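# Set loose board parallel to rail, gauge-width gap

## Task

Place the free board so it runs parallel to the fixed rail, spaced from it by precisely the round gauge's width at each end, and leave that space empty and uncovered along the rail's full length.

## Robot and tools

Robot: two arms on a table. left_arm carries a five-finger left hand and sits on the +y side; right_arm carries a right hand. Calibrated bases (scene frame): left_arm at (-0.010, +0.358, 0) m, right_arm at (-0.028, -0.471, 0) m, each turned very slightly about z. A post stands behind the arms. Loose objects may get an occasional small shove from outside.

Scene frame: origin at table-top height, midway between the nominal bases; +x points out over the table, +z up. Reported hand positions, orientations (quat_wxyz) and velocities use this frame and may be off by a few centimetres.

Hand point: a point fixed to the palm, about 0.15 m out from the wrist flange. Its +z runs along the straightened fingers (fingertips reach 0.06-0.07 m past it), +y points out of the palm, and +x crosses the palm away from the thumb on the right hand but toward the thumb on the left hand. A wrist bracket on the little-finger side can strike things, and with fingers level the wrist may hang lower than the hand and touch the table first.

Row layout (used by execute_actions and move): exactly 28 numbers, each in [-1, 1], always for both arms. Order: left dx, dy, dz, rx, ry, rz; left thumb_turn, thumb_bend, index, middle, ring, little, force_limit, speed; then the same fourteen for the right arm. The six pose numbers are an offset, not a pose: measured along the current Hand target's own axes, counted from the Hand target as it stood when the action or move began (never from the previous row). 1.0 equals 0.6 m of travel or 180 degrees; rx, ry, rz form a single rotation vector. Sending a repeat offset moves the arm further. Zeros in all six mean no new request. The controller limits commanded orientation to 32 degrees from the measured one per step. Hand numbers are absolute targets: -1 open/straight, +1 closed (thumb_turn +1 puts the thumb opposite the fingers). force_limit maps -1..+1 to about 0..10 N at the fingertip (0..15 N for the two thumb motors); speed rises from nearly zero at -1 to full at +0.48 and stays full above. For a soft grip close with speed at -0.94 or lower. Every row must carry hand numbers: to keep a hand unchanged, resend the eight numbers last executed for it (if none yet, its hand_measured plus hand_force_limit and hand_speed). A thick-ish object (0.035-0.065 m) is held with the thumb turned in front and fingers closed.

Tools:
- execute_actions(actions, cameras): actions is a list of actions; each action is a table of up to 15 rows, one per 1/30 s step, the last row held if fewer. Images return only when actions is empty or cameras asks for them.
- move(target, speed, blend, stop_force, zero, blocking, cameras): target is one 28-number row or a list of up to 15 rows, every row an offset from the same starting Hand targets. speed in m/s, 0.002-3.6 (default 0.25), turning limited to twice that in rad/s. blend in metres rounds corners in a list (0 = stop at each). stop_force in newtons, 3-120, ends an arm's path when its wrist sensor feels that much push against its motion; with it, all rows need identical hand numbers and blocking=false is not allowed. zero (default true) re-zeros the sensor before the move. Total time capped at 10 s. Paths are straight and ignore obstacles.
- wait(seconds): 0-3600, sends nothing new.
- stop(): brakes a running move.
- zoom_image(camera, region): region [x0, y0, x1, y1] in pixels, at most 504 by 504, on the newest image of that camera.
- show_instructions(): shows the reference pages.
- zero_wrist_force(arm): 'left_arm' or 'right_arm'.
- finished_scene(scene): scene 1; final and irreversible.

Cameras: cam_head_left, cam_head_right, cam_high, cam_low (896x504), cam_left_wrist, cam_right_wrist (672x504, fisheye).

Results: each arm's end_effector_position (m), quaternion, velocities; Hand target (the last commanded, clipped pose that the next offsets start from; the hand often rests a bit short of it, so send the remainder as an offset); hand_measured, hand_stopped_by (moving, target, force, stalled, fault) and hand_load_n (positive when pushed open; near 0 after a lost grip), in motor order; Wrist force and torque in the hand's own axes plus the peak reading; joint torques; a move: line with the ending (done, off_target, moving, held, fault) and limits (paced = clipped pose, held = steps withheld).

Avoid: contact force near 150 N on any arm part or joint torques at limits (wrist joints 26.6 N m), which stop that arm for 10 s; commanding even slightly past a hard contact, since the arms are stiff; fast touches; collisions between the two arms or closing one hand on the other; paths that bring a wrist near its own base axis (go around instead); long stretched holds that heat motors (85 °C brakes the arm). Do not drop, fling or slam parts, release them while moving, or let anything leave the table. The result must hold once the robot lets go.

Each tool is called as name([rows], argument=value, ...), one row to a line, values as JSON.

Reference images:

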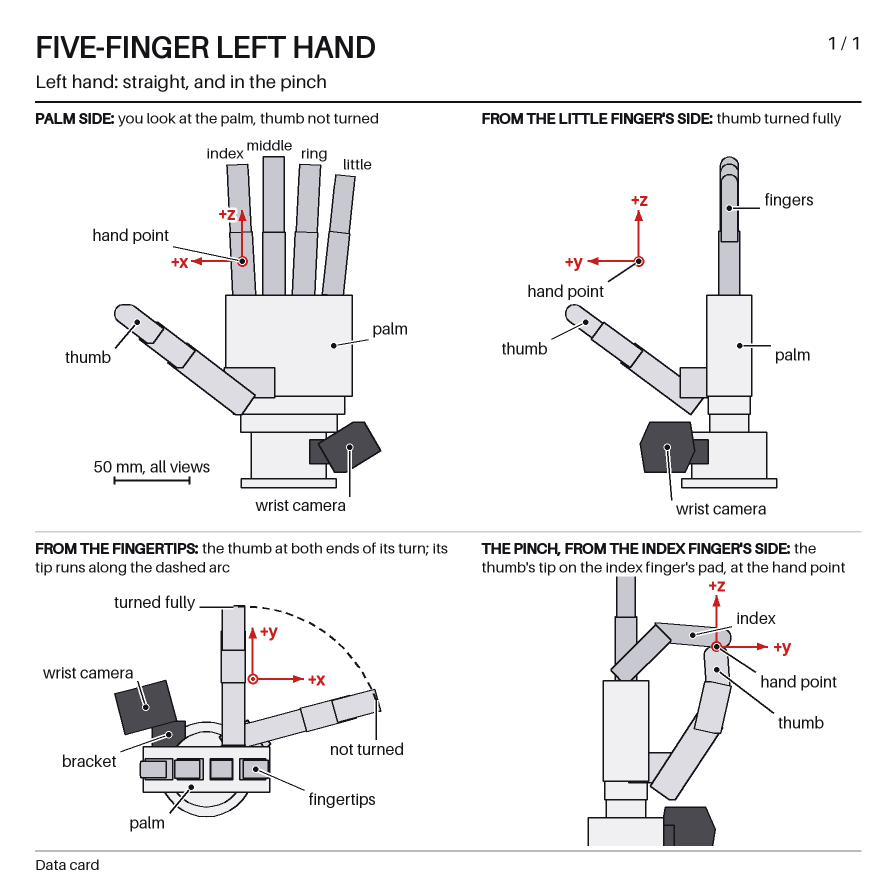

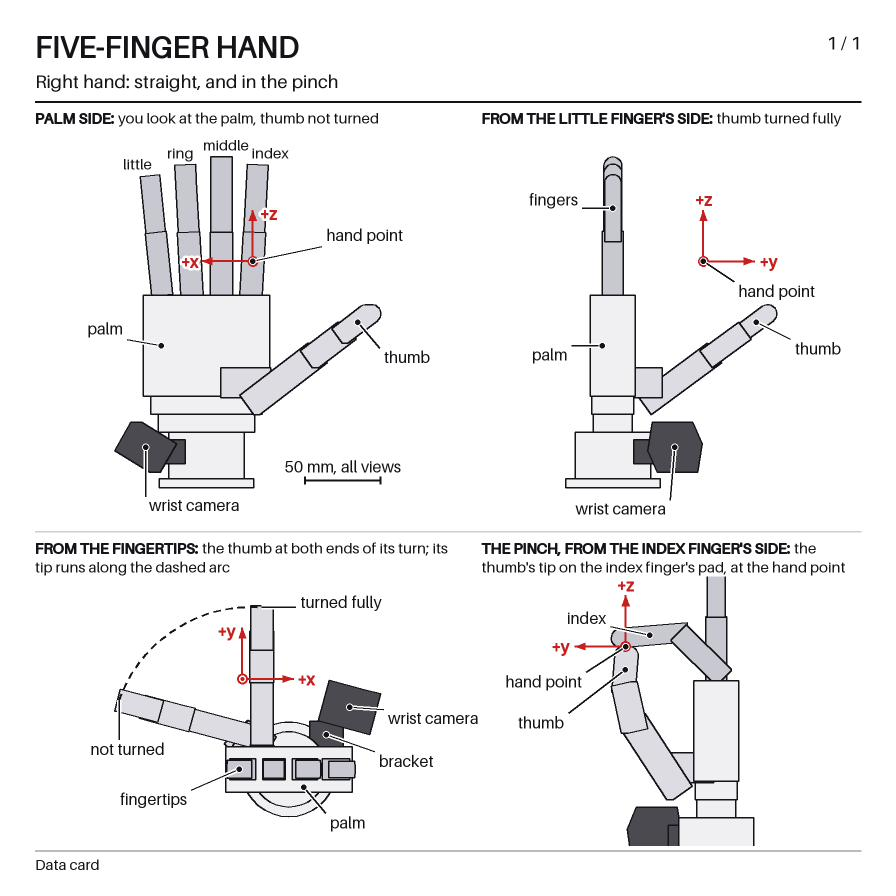

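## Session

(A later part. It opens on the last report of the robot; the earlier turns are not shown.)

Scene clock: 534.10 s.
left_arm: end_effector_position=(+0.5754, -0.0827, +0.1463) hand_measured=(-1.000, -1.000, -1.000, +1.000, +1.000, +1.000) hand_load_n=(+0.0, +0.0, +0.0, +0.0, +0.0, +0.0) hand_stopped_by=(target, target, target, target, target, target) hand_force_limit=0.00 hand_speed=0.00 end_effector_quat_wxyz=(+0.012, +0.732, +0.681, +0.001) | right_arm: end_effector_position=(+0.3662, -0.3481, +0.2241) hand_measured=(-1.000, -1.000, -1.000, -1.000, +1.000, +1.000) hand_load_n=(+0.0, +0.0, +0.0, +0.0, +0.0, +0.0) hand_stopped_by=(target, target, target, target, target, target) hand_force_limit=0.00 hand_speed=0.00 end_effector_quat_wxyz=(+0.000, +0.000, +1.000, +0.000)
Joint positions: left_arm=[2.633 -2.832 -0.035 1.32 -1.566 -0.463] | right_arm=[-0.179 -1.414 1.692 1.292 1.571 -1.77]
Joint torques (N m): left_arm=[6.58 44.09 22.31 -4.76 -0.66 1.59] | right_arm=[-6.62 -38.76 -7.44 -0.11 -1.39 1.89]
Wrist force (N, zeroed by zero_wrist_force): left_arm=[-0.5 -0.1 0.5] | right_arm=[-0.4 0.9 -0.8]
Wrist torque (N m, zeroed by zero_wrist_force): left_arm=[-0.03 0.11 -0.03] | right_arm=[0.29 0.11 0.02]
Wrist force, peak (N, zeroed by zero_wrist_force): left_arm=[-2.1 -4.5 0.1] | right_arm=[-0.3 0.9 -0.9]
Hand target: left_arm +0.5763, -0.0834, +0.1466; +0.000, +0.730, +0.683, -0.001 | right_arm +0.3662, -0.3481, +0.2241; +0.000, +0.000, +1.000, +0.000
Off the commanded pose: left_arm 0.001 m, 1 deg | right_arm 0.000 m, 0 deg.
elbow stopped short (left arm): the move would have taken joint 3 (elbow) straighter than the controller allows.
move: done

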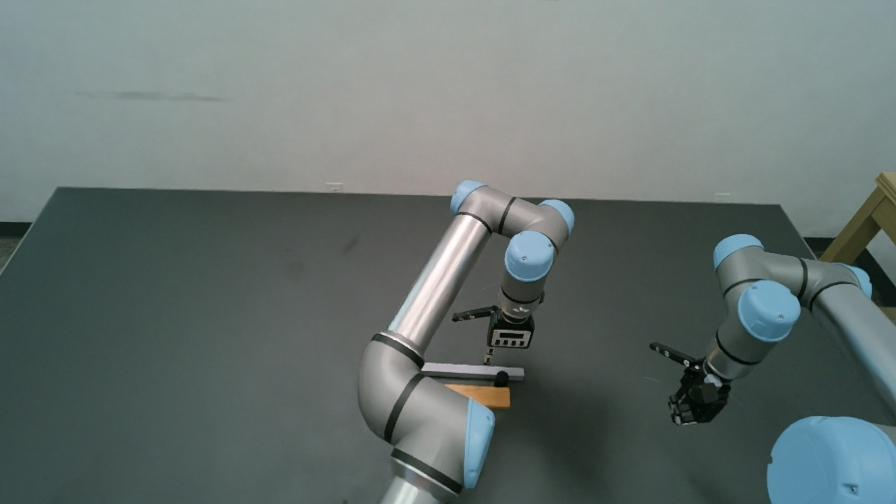

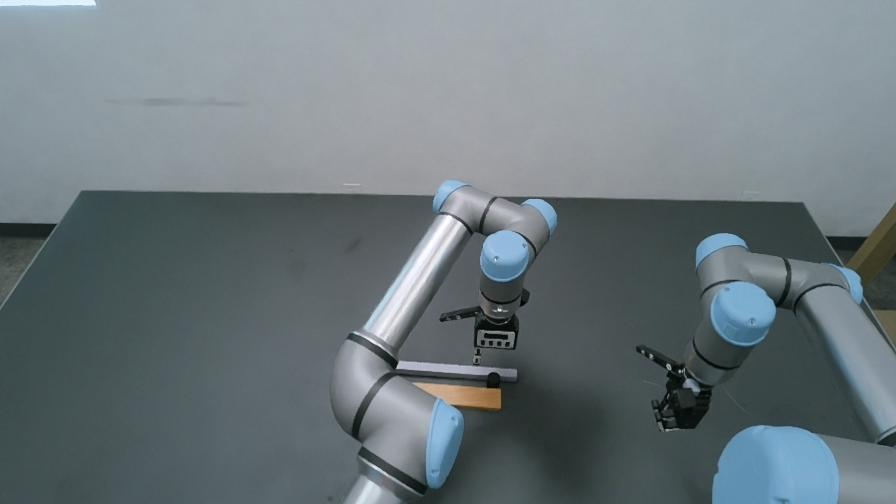

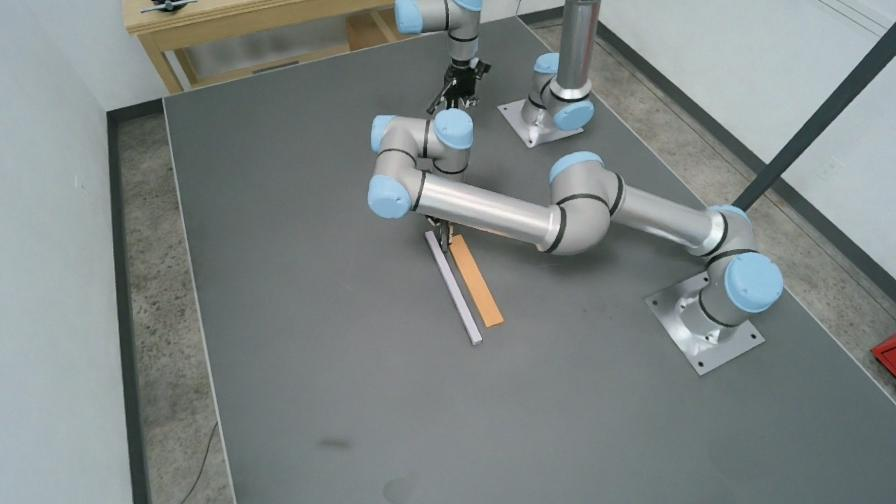

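move([
  [0,-0.05,0,0,0,0,-1,-1,-1,1,1,1,0,0,0,0,0,0,0,0.2,-1,-1,-1,1,1,1,0,0],
  [0.45,-0.35,-0.1,0,0,0,-1,-1,-1,1,1,1,0,0,0,0,0,0,0,0.521,-1,-1,-1,1,1,1,0,0],
], speed=[0.2,0.4], blend=[0.01,0])

move(target=[0,0,0,0,0,0,-1,-1,-1,1,1,1,0,0,0.2985,0.336,0.1235,0,0,0,-1,-1,-1,1,1,1,0,0], speed=0.3, cameras=["cam_head_left","cam_head_right","cam_high"])

zoom_image(camera="cam_head_left", region=[360, 330, 560, 430])

zoom_image(camera="cam_head_right", region=[360, 330, 560, 430])

Scene clock: 551.57 s.
left_arm: end_effector_position=(+0.3848, +0.1999, +0.2064) hand_measured=(-1.000, -1.000, -1.000, +1.000, +1.000, +1.000) hand_load_n=(+0.0, +0.0, +0.0, +0.0, +0.0, +0.0) hand_stopped_by=(target, target, target, target, target, target) hand_force_limit=0.00 hand_speed=0.00 end_effector_quat_wxyz=(+0.000, +0.730, +0.683, -0.001) | right_arm: end_effector_position=(+0.3662, -0.3482, +0.2241) hand_measured=(-1.000, -1.000, -1.000, +1.000, +1.000, +1.000) hand_load_n=(+0.0, +0.0, +0.0, +0.0, +0.0, +0.0) hand_stopped_by=(target, target, target, target, target, target) hand_force_limit=0.00 hand_speed=0.00 end_effector_quat_wxyz=(+0.000, +0.730, +0.684, +0.000) end_effector_velocity=(+0.000, +0.000, +0.001) end_effector_angular_velocity=(+0.000, -0.002, -0.007)
Joint positions: left_arm=[3.021 -1.77 -1.689 1.888 -1.57 -0.082] | right_arm=[0.091 -1.407 1.685 1.294 1.571 0.137]
Joint velocities: left_arm=[within noise] | right_arm=[0 -0.001 -0.001 0 0 0.007]
Joint torques (N m): left_arm=[8.86 37.9 6.82 -4.78 -0.5 1.4] | right_arm=[-3.87 -40.39 -7.08 1.97 -1.38 2.13]
Wrist force (N, zeroed by zero_wrist_force): left_arm=[-0.8 0.1 0.2] | right_arm=[0.0 0.6 -0.7]
Wrist torque (N m, zeroed by zero_wrist_force): left_arm=[0.01 0.19 -0.08] | right_arm=[0.20 0.01 -0.01]
Wrist force, peak (N, zeroed by zero_wrist_force): left_arm=[-1.8 1.2 0.7] | right_arm=[-0.5 0.8 -0.9]
Hand target: left_arm +0.3847, +0.2000, +0.2064; +0.000, +0.730, +0.683, -0.001 | right_arm +0.3662, -0.3481, +0.2241; +0.000, +0.730, +0.684, +0.000
Off the commanded pose: left_arm 0.000 m, 0 deg | right_arm 0.000 m, 0 deg.
move: done; blend cut to 0 m at target 1

Scene clock: 553.07 s.
left_arm: end_effector_position=(+0.3847, +0.2000, +0.2064) hand_measured=(-1.000, -1.000, -1.000, +1.000, +1.000, +1.000) hand_load_n=(+0.0, +0.0, +0.0, +0.0, +0.0, +0.0) hand_stopped_by=(target, target, target, target, target, target) hand_force_limit=0.00 hand_speed=0.00 end_effector_quat_wxyz=(+0.000, +0.730, +0.683, -0.001) | right_arm: end_effector_position=(+0.5791, -0.1826, +0.1501) hand_measured=(-1.000, -1.000, -1.000, +1.000, +1.000, +1.000) hand_load_n=(+0.0, +0.0, +0.0, +0.0, +0.0, +0.0) hand_stopped_by=(target, target, target, target, target, target) hand_force_limit=0.00 hand_speed=0.00 end_effector_quat_wxyz=(+0.000, +0.730, +0.684, +0.000)
Joint positions: left_arm=[3.021 -1.769 -1.689 1.887 -1.57 -0.081] | right_arm=[0.341 -0.676 0.748 1.499 1.571 0.387]
Joint torques (N m): left_arm=[11.21 37.95 4.97 -4.69 -2.26 1.37] | right_arm=[0.4 -43.89 -24.09 3.69 0.52 -1.77]
Wrist force (N, zeroed by zero_wrist_force): left_arm=[-0.8 -0.1 0.1] | right_arm=[-0.5 0.7 0.0]
Wrist torque (N m, zeroed by zero_wrist_force): left_arm=[-0.02 0.19 -0.13] | right_arm=[0.16 0.06 0.12]
Wrist force, peak (N, zeroed by zero_wrist_force): left_arm=[-1.2 0.1 0.3] | right_arm=[1.0 2.5 0.7]
Hand target: left_arm +0.3847, +0.2000, +0.2064; +0.000, +0.730, +0.683, -0.001 | right_arm +0.5790, -0.1826, +0.1500; +0.000, +0.730, +0.684, +0.000
Off the commanded pose: left_arm 0.000 m, 0 deg | right_arm 0.000 m, 0 deg.
move: done

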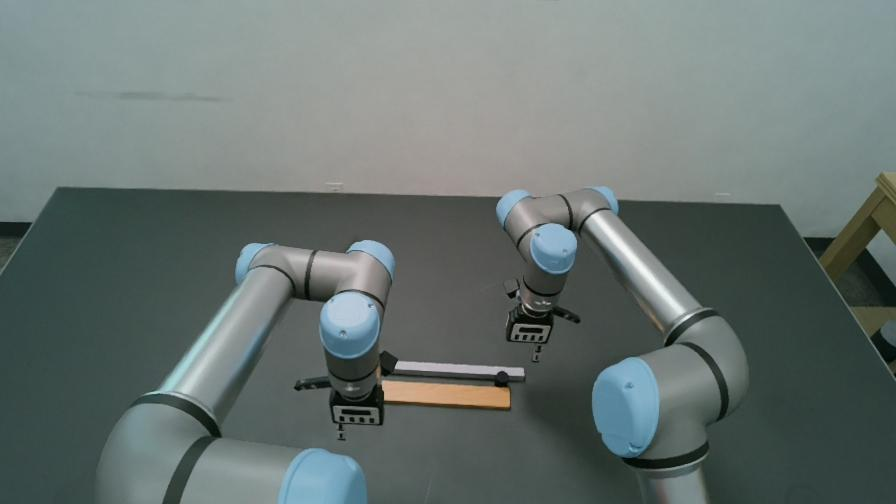

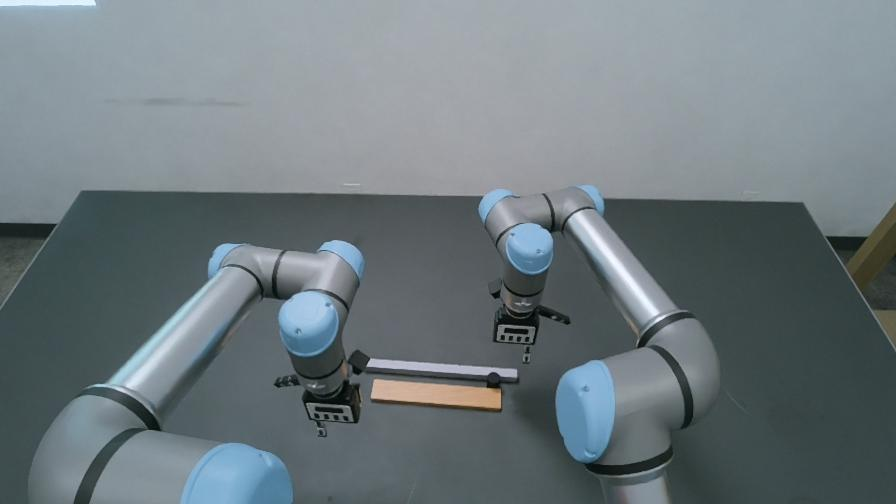

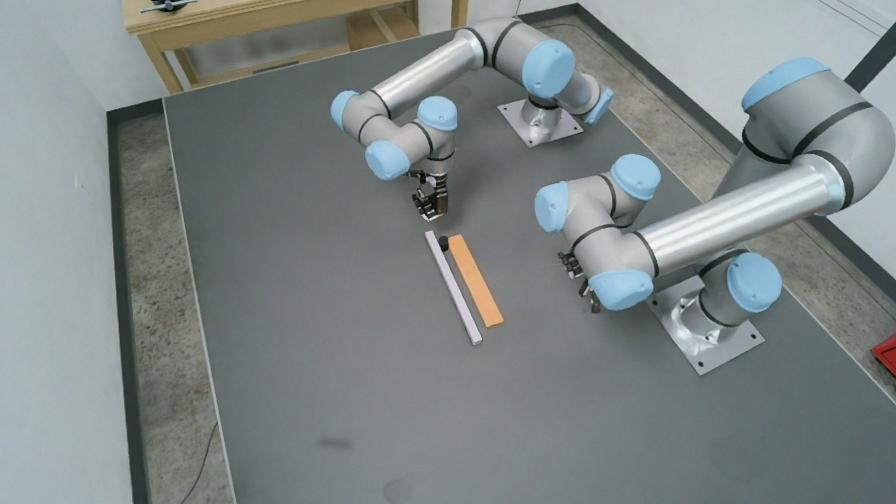

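Scaled by 2.520.

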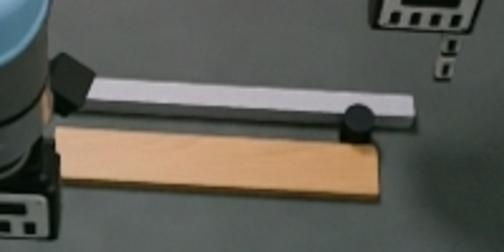

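Scaled by 2.520.

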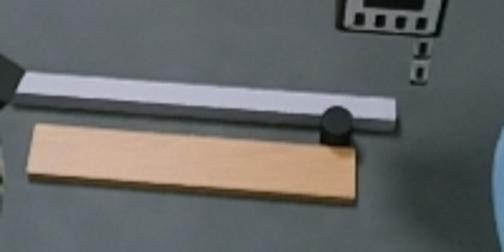

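move(target=[0,0,0,0,0,0,-1,-1,-1,1,1,1,0,0,0.0438,-0.0346,0.06,0,0,0,-1,-1,-1,1,1,1,0,0], speed=0.15)

move(target=[0,0,0,0,0,0,-1,-1,-1,1,1,1,0,0,0,0,0.076,0,0,0,-1,-1,-1,1,1,1,0,0], speed=0.03, stop_force=5, cameras=["cam_head_left","cam_head_right","cam_high","cam_low"])

zoom_image(camera="cam_head_left", region=[460, 330, 560, 430])

zoom_image(camera="cam_low", region=[300, 200, 440, 270])

Scene clock: 563.53 s.
left_arm: end_effector_position=(+0.3847, +0.2000, +0.2064) hand_measured=(-1.000, -1.000, -1.000, +1.000, +1.000, +1.000) hand_load_n=(+0.0, +0.0, +0.0, +0.0, +0.0, +0.0) hand_stopped_by=(target, target, target, target, target, target) hand_force_limit=0.00 hand_speed=0.00 end_effector_quat_wxyz=(+0.000, +0.730, +0.683, -0.001) | right_arm: end_effector_position=(+0.5600, -0.1551, +0.1139) hand_measured=(-1.000, -1.000, -1.000, +1.000, +1.000, +1.000) hand_load_n=(+0.0, +0.0, +0.0, +0.0, +0.0, +0.0) hand_stopped_by=(target, target, target, target, target, target) hand_force_limit=0.00 hand_speed=0.00 end_effector_quat_wxyz=(+0.000, +0.730, +0.684, +0.000)
Joint positions: left_arm=[3.021 -1.769 -1.689 1.887 -1.57 -0.081] | right_arm=[0.393 -0.667 0.824 1.414 1.57 0.439]
Joint torques (N m): left_arm=[10.75 38.09 4.95 -4.29 -2.38 1.11] | right_arm=[3.42 -69.7 -15.67 2.77 0.63 -0.34]
Wrist force (N, zeroed by zero_wrist_force): left_arm=[-0.9 0.2 0.3] | right_arm=[-0.1 0.7 -0.3]
Wrist torque (N m, zeroed by zero_wrist_force): left_arm=[0.02 0.21 -0.16] | right_arm=[0.20 0.00 0.12]
Wrist force, peak (N, zeroed by zero_wrist_force): left_arm=[-1.2 0.1 0.1] | right_arm=[-1.3 1.4 -1.2]
Hand target: left_arm +0.3847, +0.2000, +0.2064; +0.000, +0.730, +0.683, -0.001 | right_arm +0.5600, -0.1550, +0.1140; +0.000, +0.730, +0.684, +0.000
Off the commanded pose: left_arm 0.000 m, 0 deg | right_arm 0.000 m, 0 deg.
move: done

Scene clock: 566.17 s.
left_arm: end_effector_position=(+0.3847, +0.2000, +0.2064) hand_measured=(-1.000, -1.000, -1.000, +1.000, +1.000, +1.000) hand_load_n=(+0.0, +0.0, +0.0, +0.0, +0.0, +0.0) hand_stopped_by=(target, target, target, target, target, target) hand_force_limit=0.00 hand_speed=0.00 end_effector_quat_wxyz=(+0.000, +0.730, +0.683, -0.001) | right_arm: end_effector_position=(+0.5600, -0.1550, +0.0684) hand_measured=(-1.000, -1.000, -1.000, +1.000, +1.000, +1.000) hand_load_n=(+0.0, +0.0, +0.0, +0.0, +0.0, +0.0) hand_stopped_by=(target, target, target, target, target, target) hand_force_limit=0.00 hand_speed=0.00 end_effector_quat_wxyz=(+0.000, +0.730, +0.684, +0.000)
Joint positions: left_arm=[3.021 -1.769 -1.689 1.887 -1.57 -0.081] | right_arm=[0.393 -0.639 0.889 1.321 1.57 0.439]
Joint torques (N m): left_arm=[10.88 36.81 5.2 -4.1 -2.31 0.84] | right_arm=[3.45 -71.17 -24.62 5.08 1.67 1.66]
Wrist force (N, zeroed by zero_wrist_force): left_arm=[-1.0 0.2 0.2] | right_arm=[-0.1 0.6 -0.1]
Wrist torque (N m, zeroed by zero_wrist_force): left_arm=[0.02 0.22 -0.16] | right_arm=[0.15 0.01 0.11]
Wrist force, peak (N, zeroed by zero_wrist_force): left_arm=[-1.2 0.0 0.1] | right_arm=[0.1 0.8 -0.7]
Hand target: left_arm +0.3847, +0.2000, +0.2064; +0.000, +0.730, +0.683, -0.001 | right_arm +0.5600, -0.1550, +0.0684; +0.000, +0.730, +0.684, +0.000
Off the commanded pose: left_arm 0.000 m, 0 deg | right_arm 0.000 m, 0 deg.
move: done

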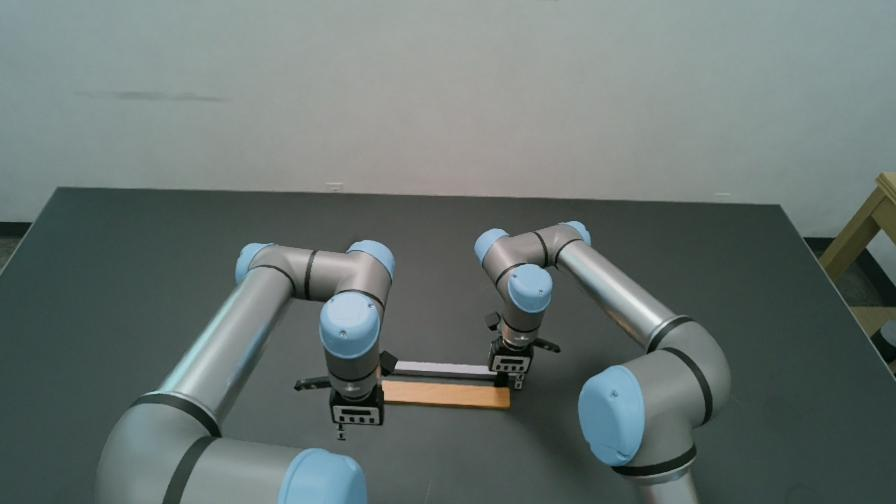

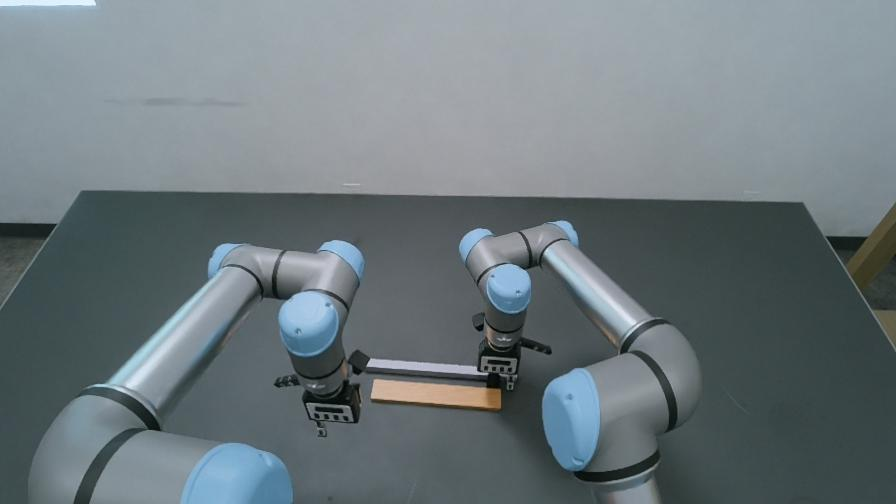

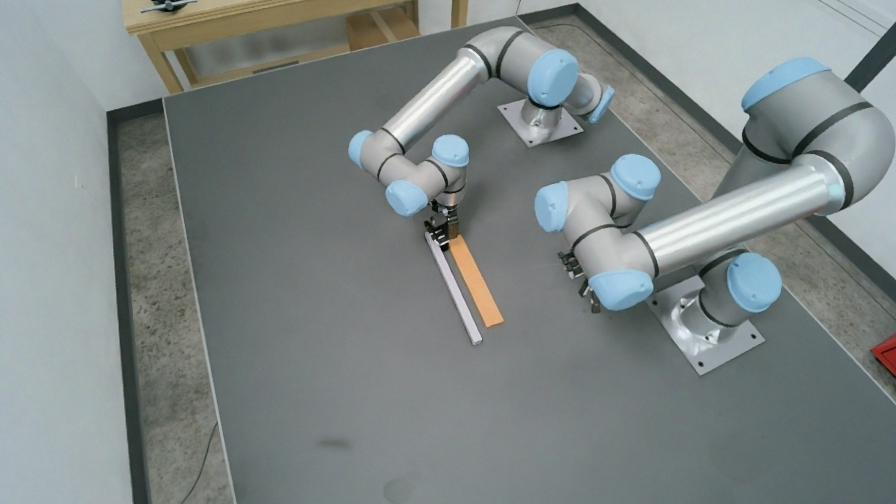

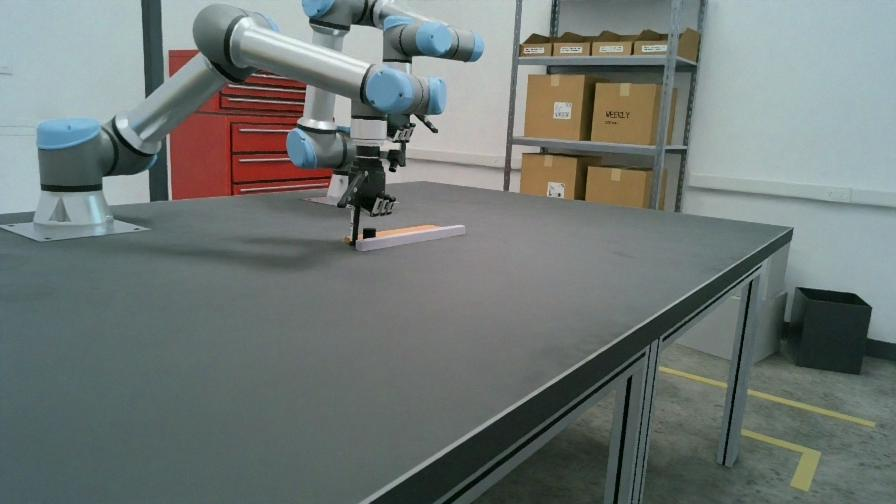

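Scaled by 5.040.

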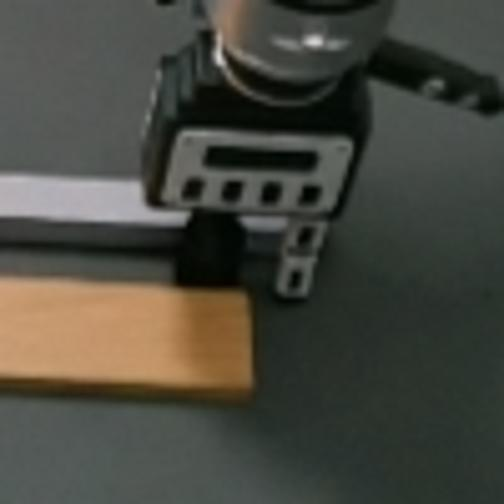

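Scaled by 3.600.

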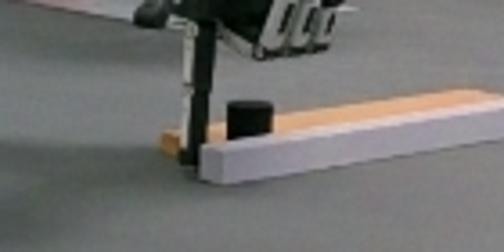

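move(target=[0,0,0,0,0,0,-1,-1,-1,1,1,1,0,0,0.0083,0,0,0,0,0,-1,-1,-1,1,1,1,0,0], speed=0.03)

move(target=[0,0,0,0,0,0,-1,-1,-1,1,1,1,0,0,0,0.06,0,0,0,0,-1,-1,-1,1,1,1,0,0], speed=0.006, stop_force=3.5, cameras=["cam_head_left","cam_low"])

zoom_image(camera="cam_head_left", region=[460, 330, 560, 430])

zoom_image(camera="cam_low", region=[300, 200, 440, 270])

Scene clock: 573.83 s.
left_arm: end_effector_position=(+0.3847, +0.2000, +0.2064) hand_measured=(-1.000, -1.000, -1.000, +1.000, +1.000, +1.000) hand_load_n=(+0.0, +0.0, +0.0, +0.5, +0.0, +0.0) hand_stopped_by=(target, target, target, target, target, target) hand_force_limit=0.00 hand_speed=0.00 end_effector_quat_wxyz=(+0.000, +0.730, +0.683, -0.001) | right_arm: end_effector_position=(+0.5602, -0.1500, +0.0683) hand_measured=(-1.000, -1.000, -1.000, +1.000, +1.000, +1.000) hand_load_n=(+0.0, +0.0, +0.0, +0.0, +0.0, +0.0) hand_stopped_by=(target, target, target, target, target, target) hand_force_limit=0.00 hand_speed=0.00 end_effector_quat_wxyz=(+0.000, +0.730, +0.684, +0.000)
Joint positions: left_arm=[3.021 -1.769 -1.689 1.887 -1.57 -0.081] | right_arm=[0.4 -0.629 0.872 1.329 1.57 0.446]
Joint torques (N m): left_arm=[10.77 37.59 4.05 -3.65 -2.23 0.63] | right_arm=[-5.91 -71.36 -7.07 -0.36 0.76 -1.95]
Wrist force (N, zeroed by zero_wrist_force): left_arm=[-1.1 0.1 0.3] | right_arm=[-0.1 0.5 -0.4]
Wrist torque (N m, zeroed by zero_wrist_force): left_arm=[0.00 0.24 -0.16] | right_arm=[0.16 0.02 0.04]
Wrist force, peak (N, zeroed by zero_wrist_force): left_arm=[-1.3 -0.1 0.2] | right_arm=[-0.7 0.7 -0.2]
Hand target: left_arm +0.3847, +0.2000, +0.2064; +0.000, +0.730, +0.683, -0.001 | right_arm +0.5603, -0.1500, +0.0684; +0.000, +0.730, +0.684, +0.000
Off the commanded pose: left_arm 0.000 m, 0 deg | right_arm 0.000 m, 0 deg.
move: done

Scene clock: 577.57 s.
left_arm: end_effector_position=(+0.3847, +0.2000, +0.2064) hand_measured=(-1.000, -1.000, -1.000, +1.000, +1.000, +1.000) hand_load_n=(+0.0, +0.0, +0.0, +0.0, +0.0, +0.0) hand_stopped_by=(target, target, target, target, target, target) hand_force_limit=0.00 hand_speed=0.00 end_effector_quat_wxyz=(+0.000, +0.730, +0.683, -0.001) | right_arm: end_effector_position=(+0.5763, -0.1511, +0.0684) hand_measured=(-1.000, -1.000, -1.000, +1.000, +1.000, +1.000) hand_load_n=(+0.0, +0.0, +0.0, +0.0, +0.0, +0.0) hand_stopped_by=(target, target, target, target, target, target) hand_force_limit=0.00 hand_speed=0.00 end_effector_quat_wxyz=(+0.000, +0.730, +0.684, +0.000)
Joint positions: left_arm=[3.021 -1.769 -1.689 1.887 -1.57 -0.081] | right_arm=[0.389 -0.589 0.794 1.366 1.57 0.435]
Joint torques (N m): left_arm=[11.27 37.09 5.19 -3.43 -2.35 0.13] | right_arm=[3.51 -73.82 -7.84 -0.66 -0.18 2.16]
Wrist force (N, zeroed by zero_wrist_force): left_arm=[-0.8 -0.1 0.0] | right_arm=[-0.1 -2.8 1.0]
Wrist torque (N m, zeroed by zero_wrist_force): left_arm=[0.00 0.18 -0.14] | right_arm=[0.00 -0.02 0.08]
Wrist force, peak (N, zeroed by zero_wrist_force): left_arm=[-1.2 -0.3 0.3] | right_arm=[0.6 -6.7 -0.6]
Hand target: left_arm +0.3847, +0.2000, +0.2064; +0.000, +0.730, +0.683, -0.001 | right_arm +0.5763, -0.1511, +0.0684; +0.000, +0.730, +0.684, +0.000 (not the last commanded pose)
Off the commanded pose: left_arm 0.000 m, 0 deg | right_arm 0.020 m, 0 deg.
move: contact (right_arm)

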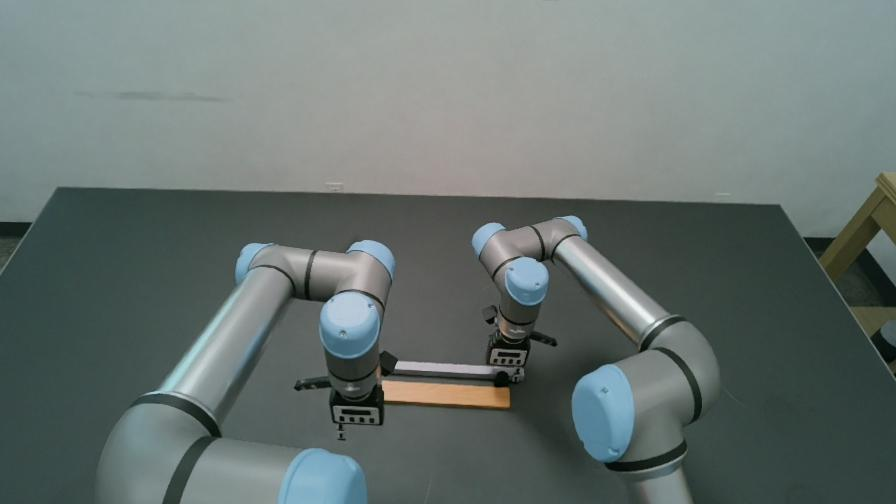

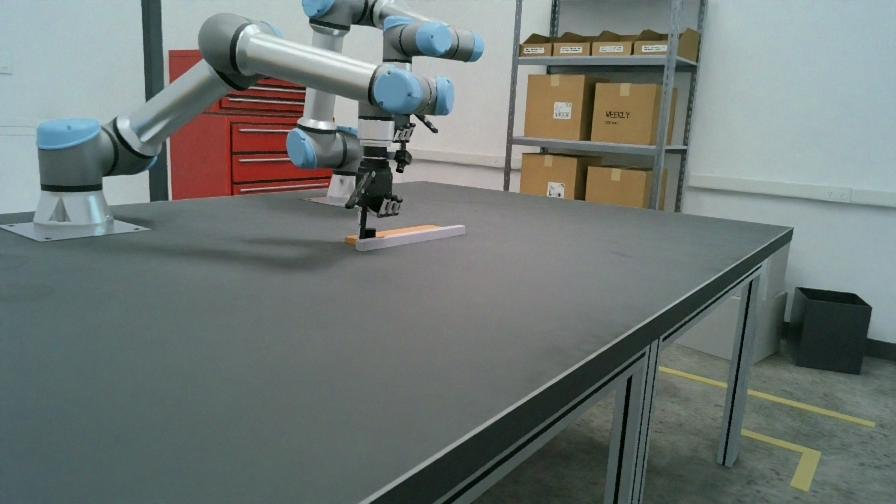

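Scaled by 5.040.

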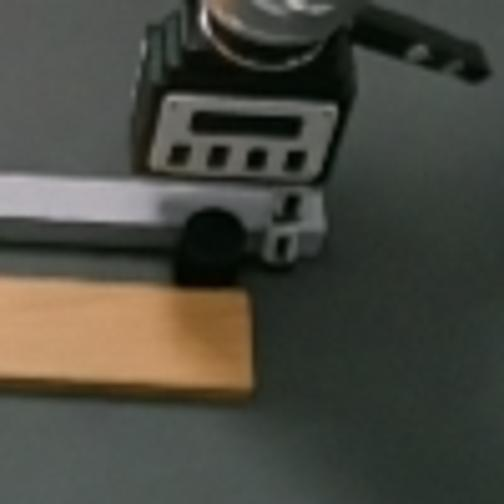

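Scaled by 3.600.

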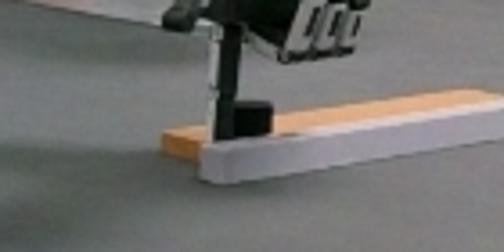

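move([
  [0,0,0,0,0,0,-1,-1,-1,1,1,1,0,0,0,-0.0083,0,0,0,0,-1,-1,-1,1,1,1,0,0],
  [0,0,0,0,0,0,-1,-1,-1,1,1,1,0,0,0,-0.0083,-0.13,0,0,0,-1,-1,-1,1,1,1,0,0],
  [0,0,0,0,0,0,-1,-1,-1,1,1,1,0,0,0.1132,-0.0083,-0.13,0,0,0,-1,-1,-1,1,1,1,0,0],
], speed=[0.03,0.15,0.2])

move(target=[0,0,0,0,0,0,-1,-1,-1,1,1,1,0,0,0,0,0.13,0,0,0,-1,-1,-1,1,1,1,0,0], speed=0.02, stop_force=4, cameras=["cam_head_left","cam_head_right","cam_high","cam_low"])

zoom_image(camera="cam_head_left", region=[440, 330, 540, 430])

zoom_image(camera="cam_low", region=[300, 200, 440, 270])

Scene clock: 592.63 s.
left_arm: end_effector_position=(+0.3847, +0.2000, +0.2064) hand_measured=(-1.000, -1.000, -1.000, +1.000, +1.000, +1.000) hand_load_n=(+0.0, +0.0, +0.0, +0.0, +0.0, +0.0) hand_stopped_by=(target, target, target, target, target, target) hand_force_limit=0.00 hand_speed=0.00 end_effector_quat_wxyz=(+0.000, +0.730, +0.683, -0.001) | right_arm: end_effector_position=(+0.5758, -0.0830, +0.1463) hand_measured=(-1.000, -1.000, -1.000, +1.000, +1.000, +1.000) hand_load_n=(+0.0, +0.0, +0.0, +0.0, +0.0, +0.0) hand_stopped_by=(target, target, target, target, target, target) hand_force_limit=0.00 hand_speed=0.00 end_effector_quat_wxyz=(+0.000, +0.730, +0.684, +0.000)
Joint positions: left_arm=[3.021 -1.769 -1.689 1.887 -1.57 -0.081] | right_arm=[0.484 -0.404 0.233 1.743 1.57 0.53]
Joint torques (N m): left_arm=[10.79 36.74 6.07 -2.88 -2.35 -0.12] | right_arm=[4.29 -76.41 -7.4 -0.2 1.74 -1.29]
Wrist force (N, zeroed by zero_wrist_force): left_arm=[-0.8 0.2 0.0] | right_arm=[-0.2 0.9 -0.4]
Wrist torque (N m, zeroed by zero_wrist_force): left_arm=[0.03 0.19 -0.15] | right_arm=[0.23 0.04 0.08]
Wrist force, peak (N, zeroed by zero_wrist_force): left_arm=[-1.2 0.4 0.1] | right_arm=[-0.2 -3.1 1.2]
Hand target: left_arm +0.3847, +0.2000, +0.2064; +0.000, +0.730, +0.683, -0.001 | right_arm +0.5758, -0.0830, +0.1464; +0.000, +0.730, +0.684, +0.000
Off the commanded pose: left_arm 0.000 m, 0 deg | right_arm 0.000 m, 0 deg.
move: done

Scene clock: 597.90 s.
left_arm: end_effector_position=(+0.3847, +0.2000, +0.2064) hand_measured=(-1.000, -1.000, -1.000, +1.000, +1.000, +1.000) hand_load_n=(+0.0, +0.0, +0.0, +0.0, +0.0, +0.0) hand_stopped_by=(target, target, target, target, target, target) hand_force_limit=0.00 hand_speed=0.00 end_effector_quat_wxyz=(+0.000, +0.730, +0.683, -0.001) | right_arm: end_effector_position=(+0.5758, -0.0830, +0.0684) hand_measured=(-1.000, -1.000, -1.000, +1.000, +1.000, +1.000) hand_load_n=(+0.0, +0.0, +0.0, +0.0, +0.5, +0.0) hand_stopped_by=(target, target, target, target, target, target) hand_force_limit=0.00 hand_speed=0.00 end_effector_quat_wxyz=(+0.000, +0.730, +0.684, +0.000)
Joint positions: left_arm=[3.021 -1.769 -1.689 1.887 -1.57 -0.081] | right_arm=[0.484 -0.434 0.491 1.513 1.57 0.53]
Joint torques (N m): left_arm=[10.66 37.15 4.77 -2.47 -2.39 -0.38] | right_arm=[2.16 -76.42 -25.44 5.03 -1.45 -1.66]
Wrist force (N, zeroed by zero_wrist_force): left_arm=[-1.1 0.1 0.1] | right_arm=[-0.5 1.1 -0.9]
Wrist torque (N m, zeroed by zero_wrist_force): left_arm=[0.01 0.23 -0.16] | right_arm=[0.29 0.11 0.08]
Wrist force, peak (N, zeroed by zero_wrist_force): left_arm=[-1.2 -0.1 0.3] | right_arm=[-0.4 1.5 -0.8]
Hand target: left_arm +0.3847, +0.2000, +0.2064; +0.000, +0.730, +0.683, -0.001 | right_arm +0.5758, -0.0830, +0.0684; +0.000, +0.730, +0.684, +0.000
Off the commanded pose: left_arm 0.000 m, 0 deg | right_arm 0.000 m, 0 deg.
move: done

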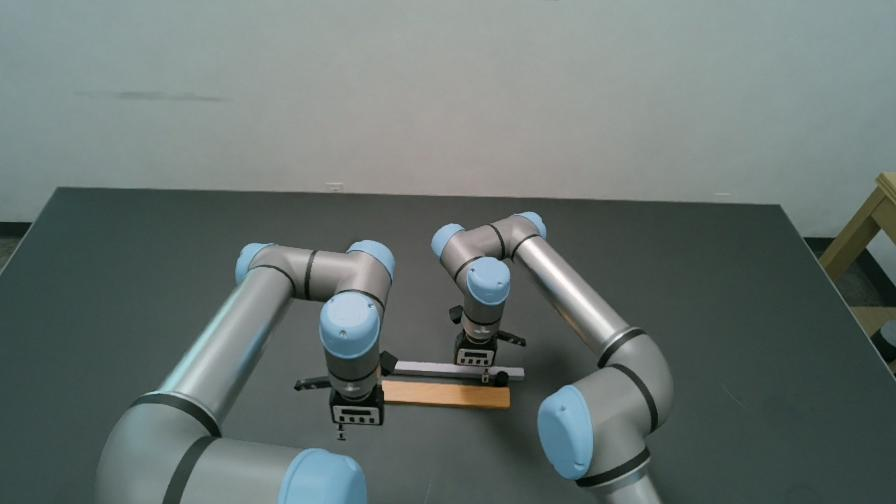

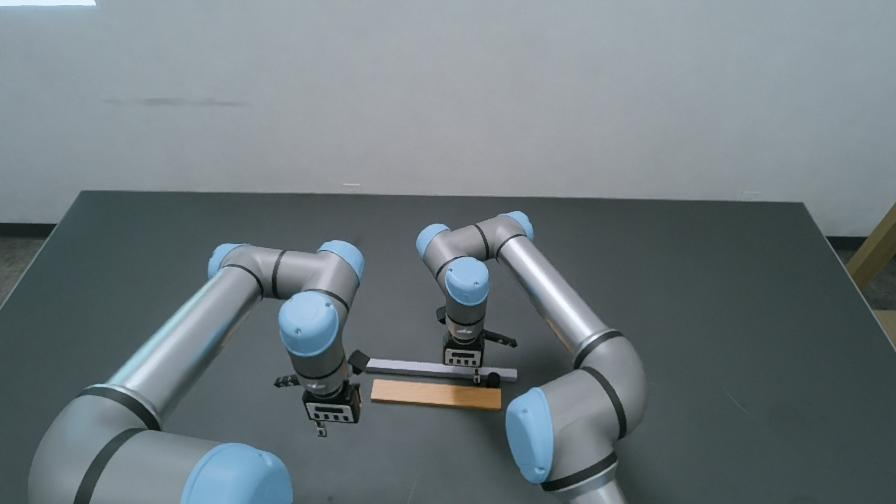

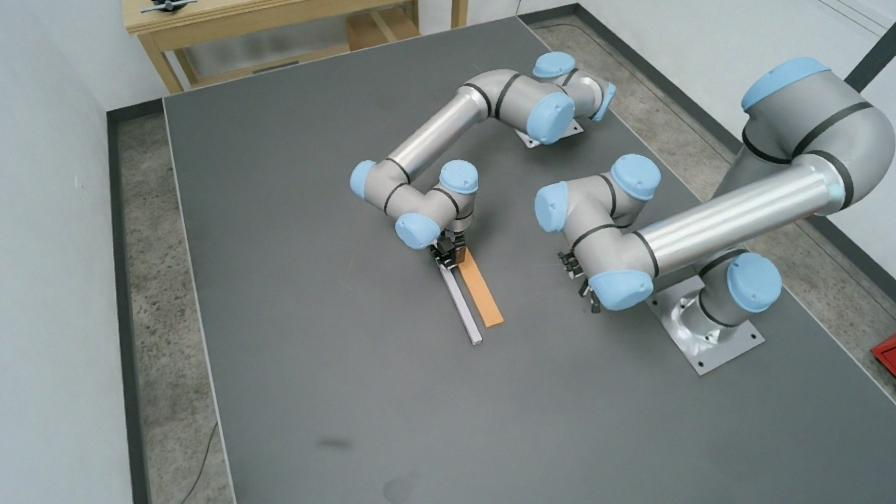

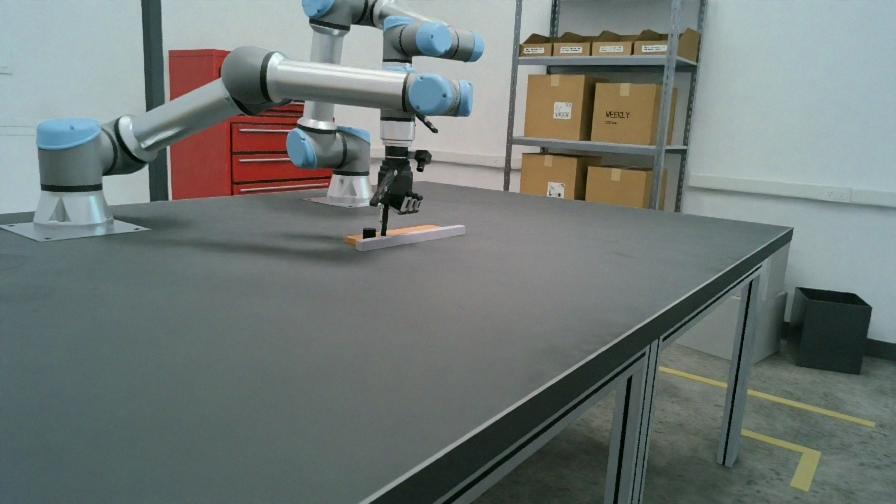

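Scaled by 5.040.

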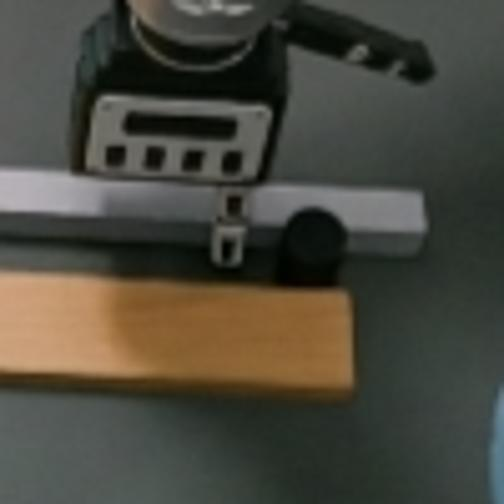

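Scaled by 3.600.

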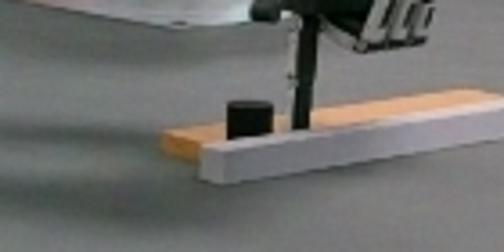

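move(target=[0,0,0,0,0,0,-1,-1,-1,1,1,1,0,0,-0.26,0,0,0,0,0,-1,-1,-1,1,1,1,0,0], speed=0.03, stop_force=10, cameras=["cam_head_left","cam_head_right","cam_high","cam_low"])

zoom_image(camera="cam_head_left", region=[400, 320, 600, 440])

zoom_image(camera="cam_low", region=[280, 190, 480, 270])

Scene clock: 609.77 s.
left_arm: end_effector_position=(+0.3847, +0.2000, +0.2064) hand_measured=(-1.000, -1.000, -1.000, +1.000, +1.000, +1.000) hand_load_n=(+0.0, +0.0, +0.0, +0.0, +0.0, +0.0) hand_stopped_by=(target, target, target, target, target, target) hand_force_limit=0.00 hand_speed=0.00 end_effector_quat_wxyz=(+0.000, +0.730, +0.683, -0.001) | right_arm: end_effector_position=(+0.5656, -0.2387, +0.0684) hand_measured=(-1.000, -1.000, -1.000, +1.000, +1.000, +1.000) hand_load_n=(+0.0, +0.0, +0.0, +0.0, +0.0, +0.0) hand_stopped_by=(target, target, target, target, target, target) hand_force_limit=0.00 hand_speed=0.00 end_effector_quat_wxyz=(+0.000, +0.730, +0.684, +0.000)
Joint positions: left_arm=[3.021 -1.769 -1.689 1.887 -1.57 -0.081] | right_arm=[0.257 -0.741 1.081 1.231 1.571 0.304]
Joint torques (N m): left_arm=[11.12 38.04 5.56 -1.48 -2.31 -0.3] | right_arm=[4.4 -41.58 -23.74 5.08 0.39 2.25]
Wrist force (N, zeroed by zero_wrist_force): left_arm=[-0.9 0.0 0.3] | right_arm=[-1.1 0.8 -0.3]
Wrist torque (N m, zeroed by zero_wrist_force): left_arm=[-0.01 0.21 -0.15] | right_arm=[0.23 0.19 -0.02]
Wrist force, peak (N, zeroed by zero_wrist_force): left_arm=[-1.2 0.3 0.0] | right_arm=[1.3 1.1 -0.7]
Hand target: left_arm +0.3847, +0.2000, +0.2064; +0.000, +0.730, +0.683, -0.001 | right_arm +0.5656, -0.2386, +0.0684; +0.000, +0.730, +0.684, +0.000
Off the commanded pose: left_arm 0.000 m, 0 deg | right_arm 0.000 m, 0 deg.
move: done

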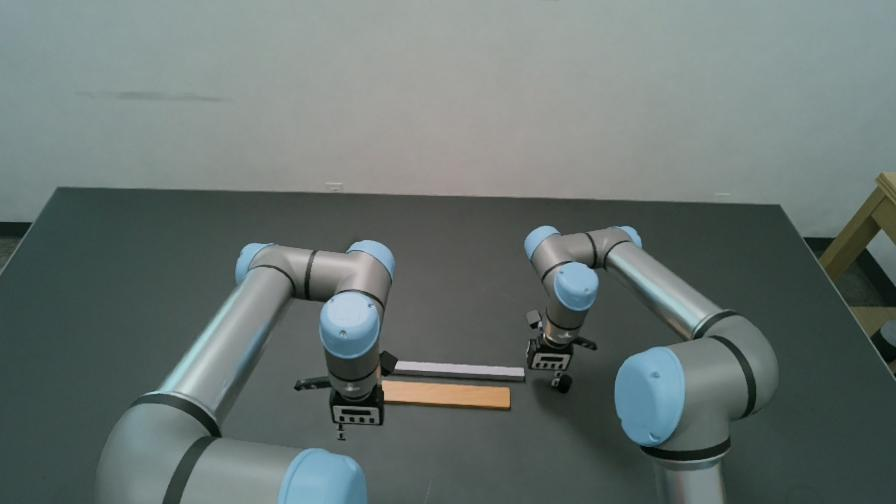

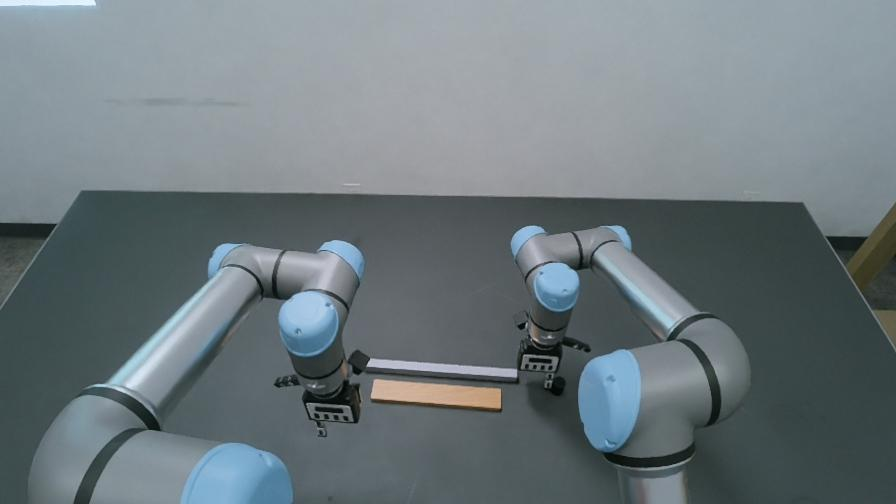

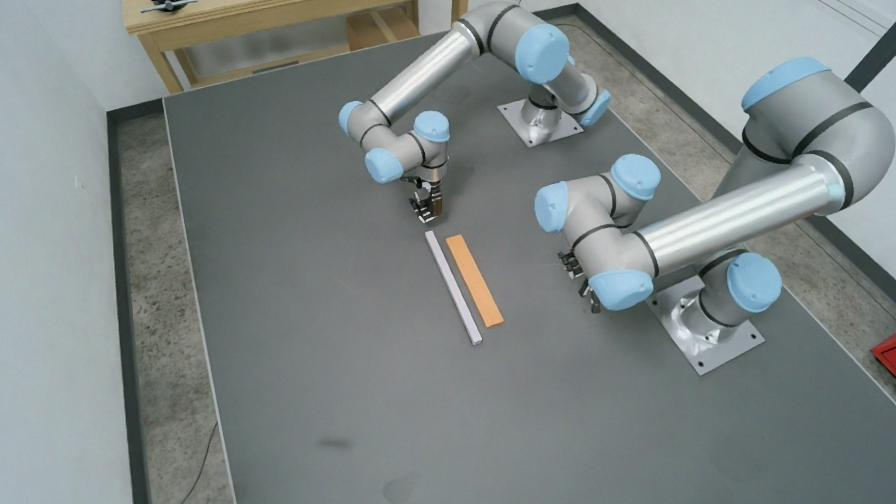

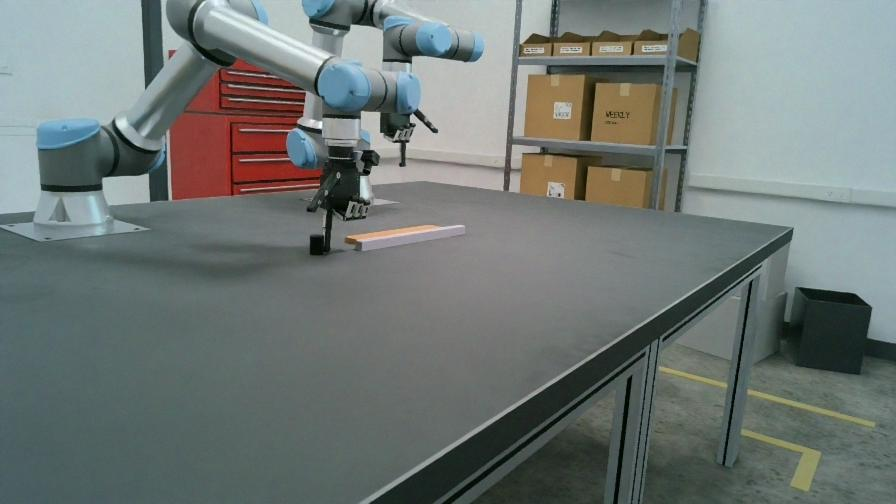

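Scaled by 2.520.

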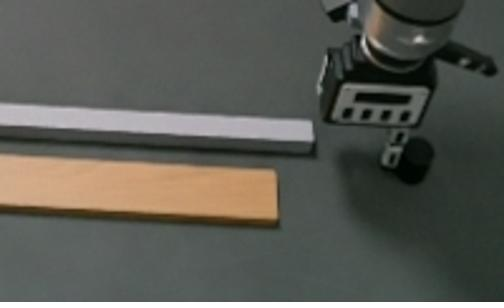

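Scaled by 2.520.

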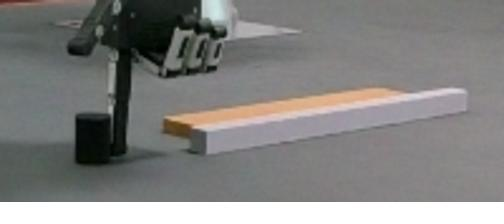

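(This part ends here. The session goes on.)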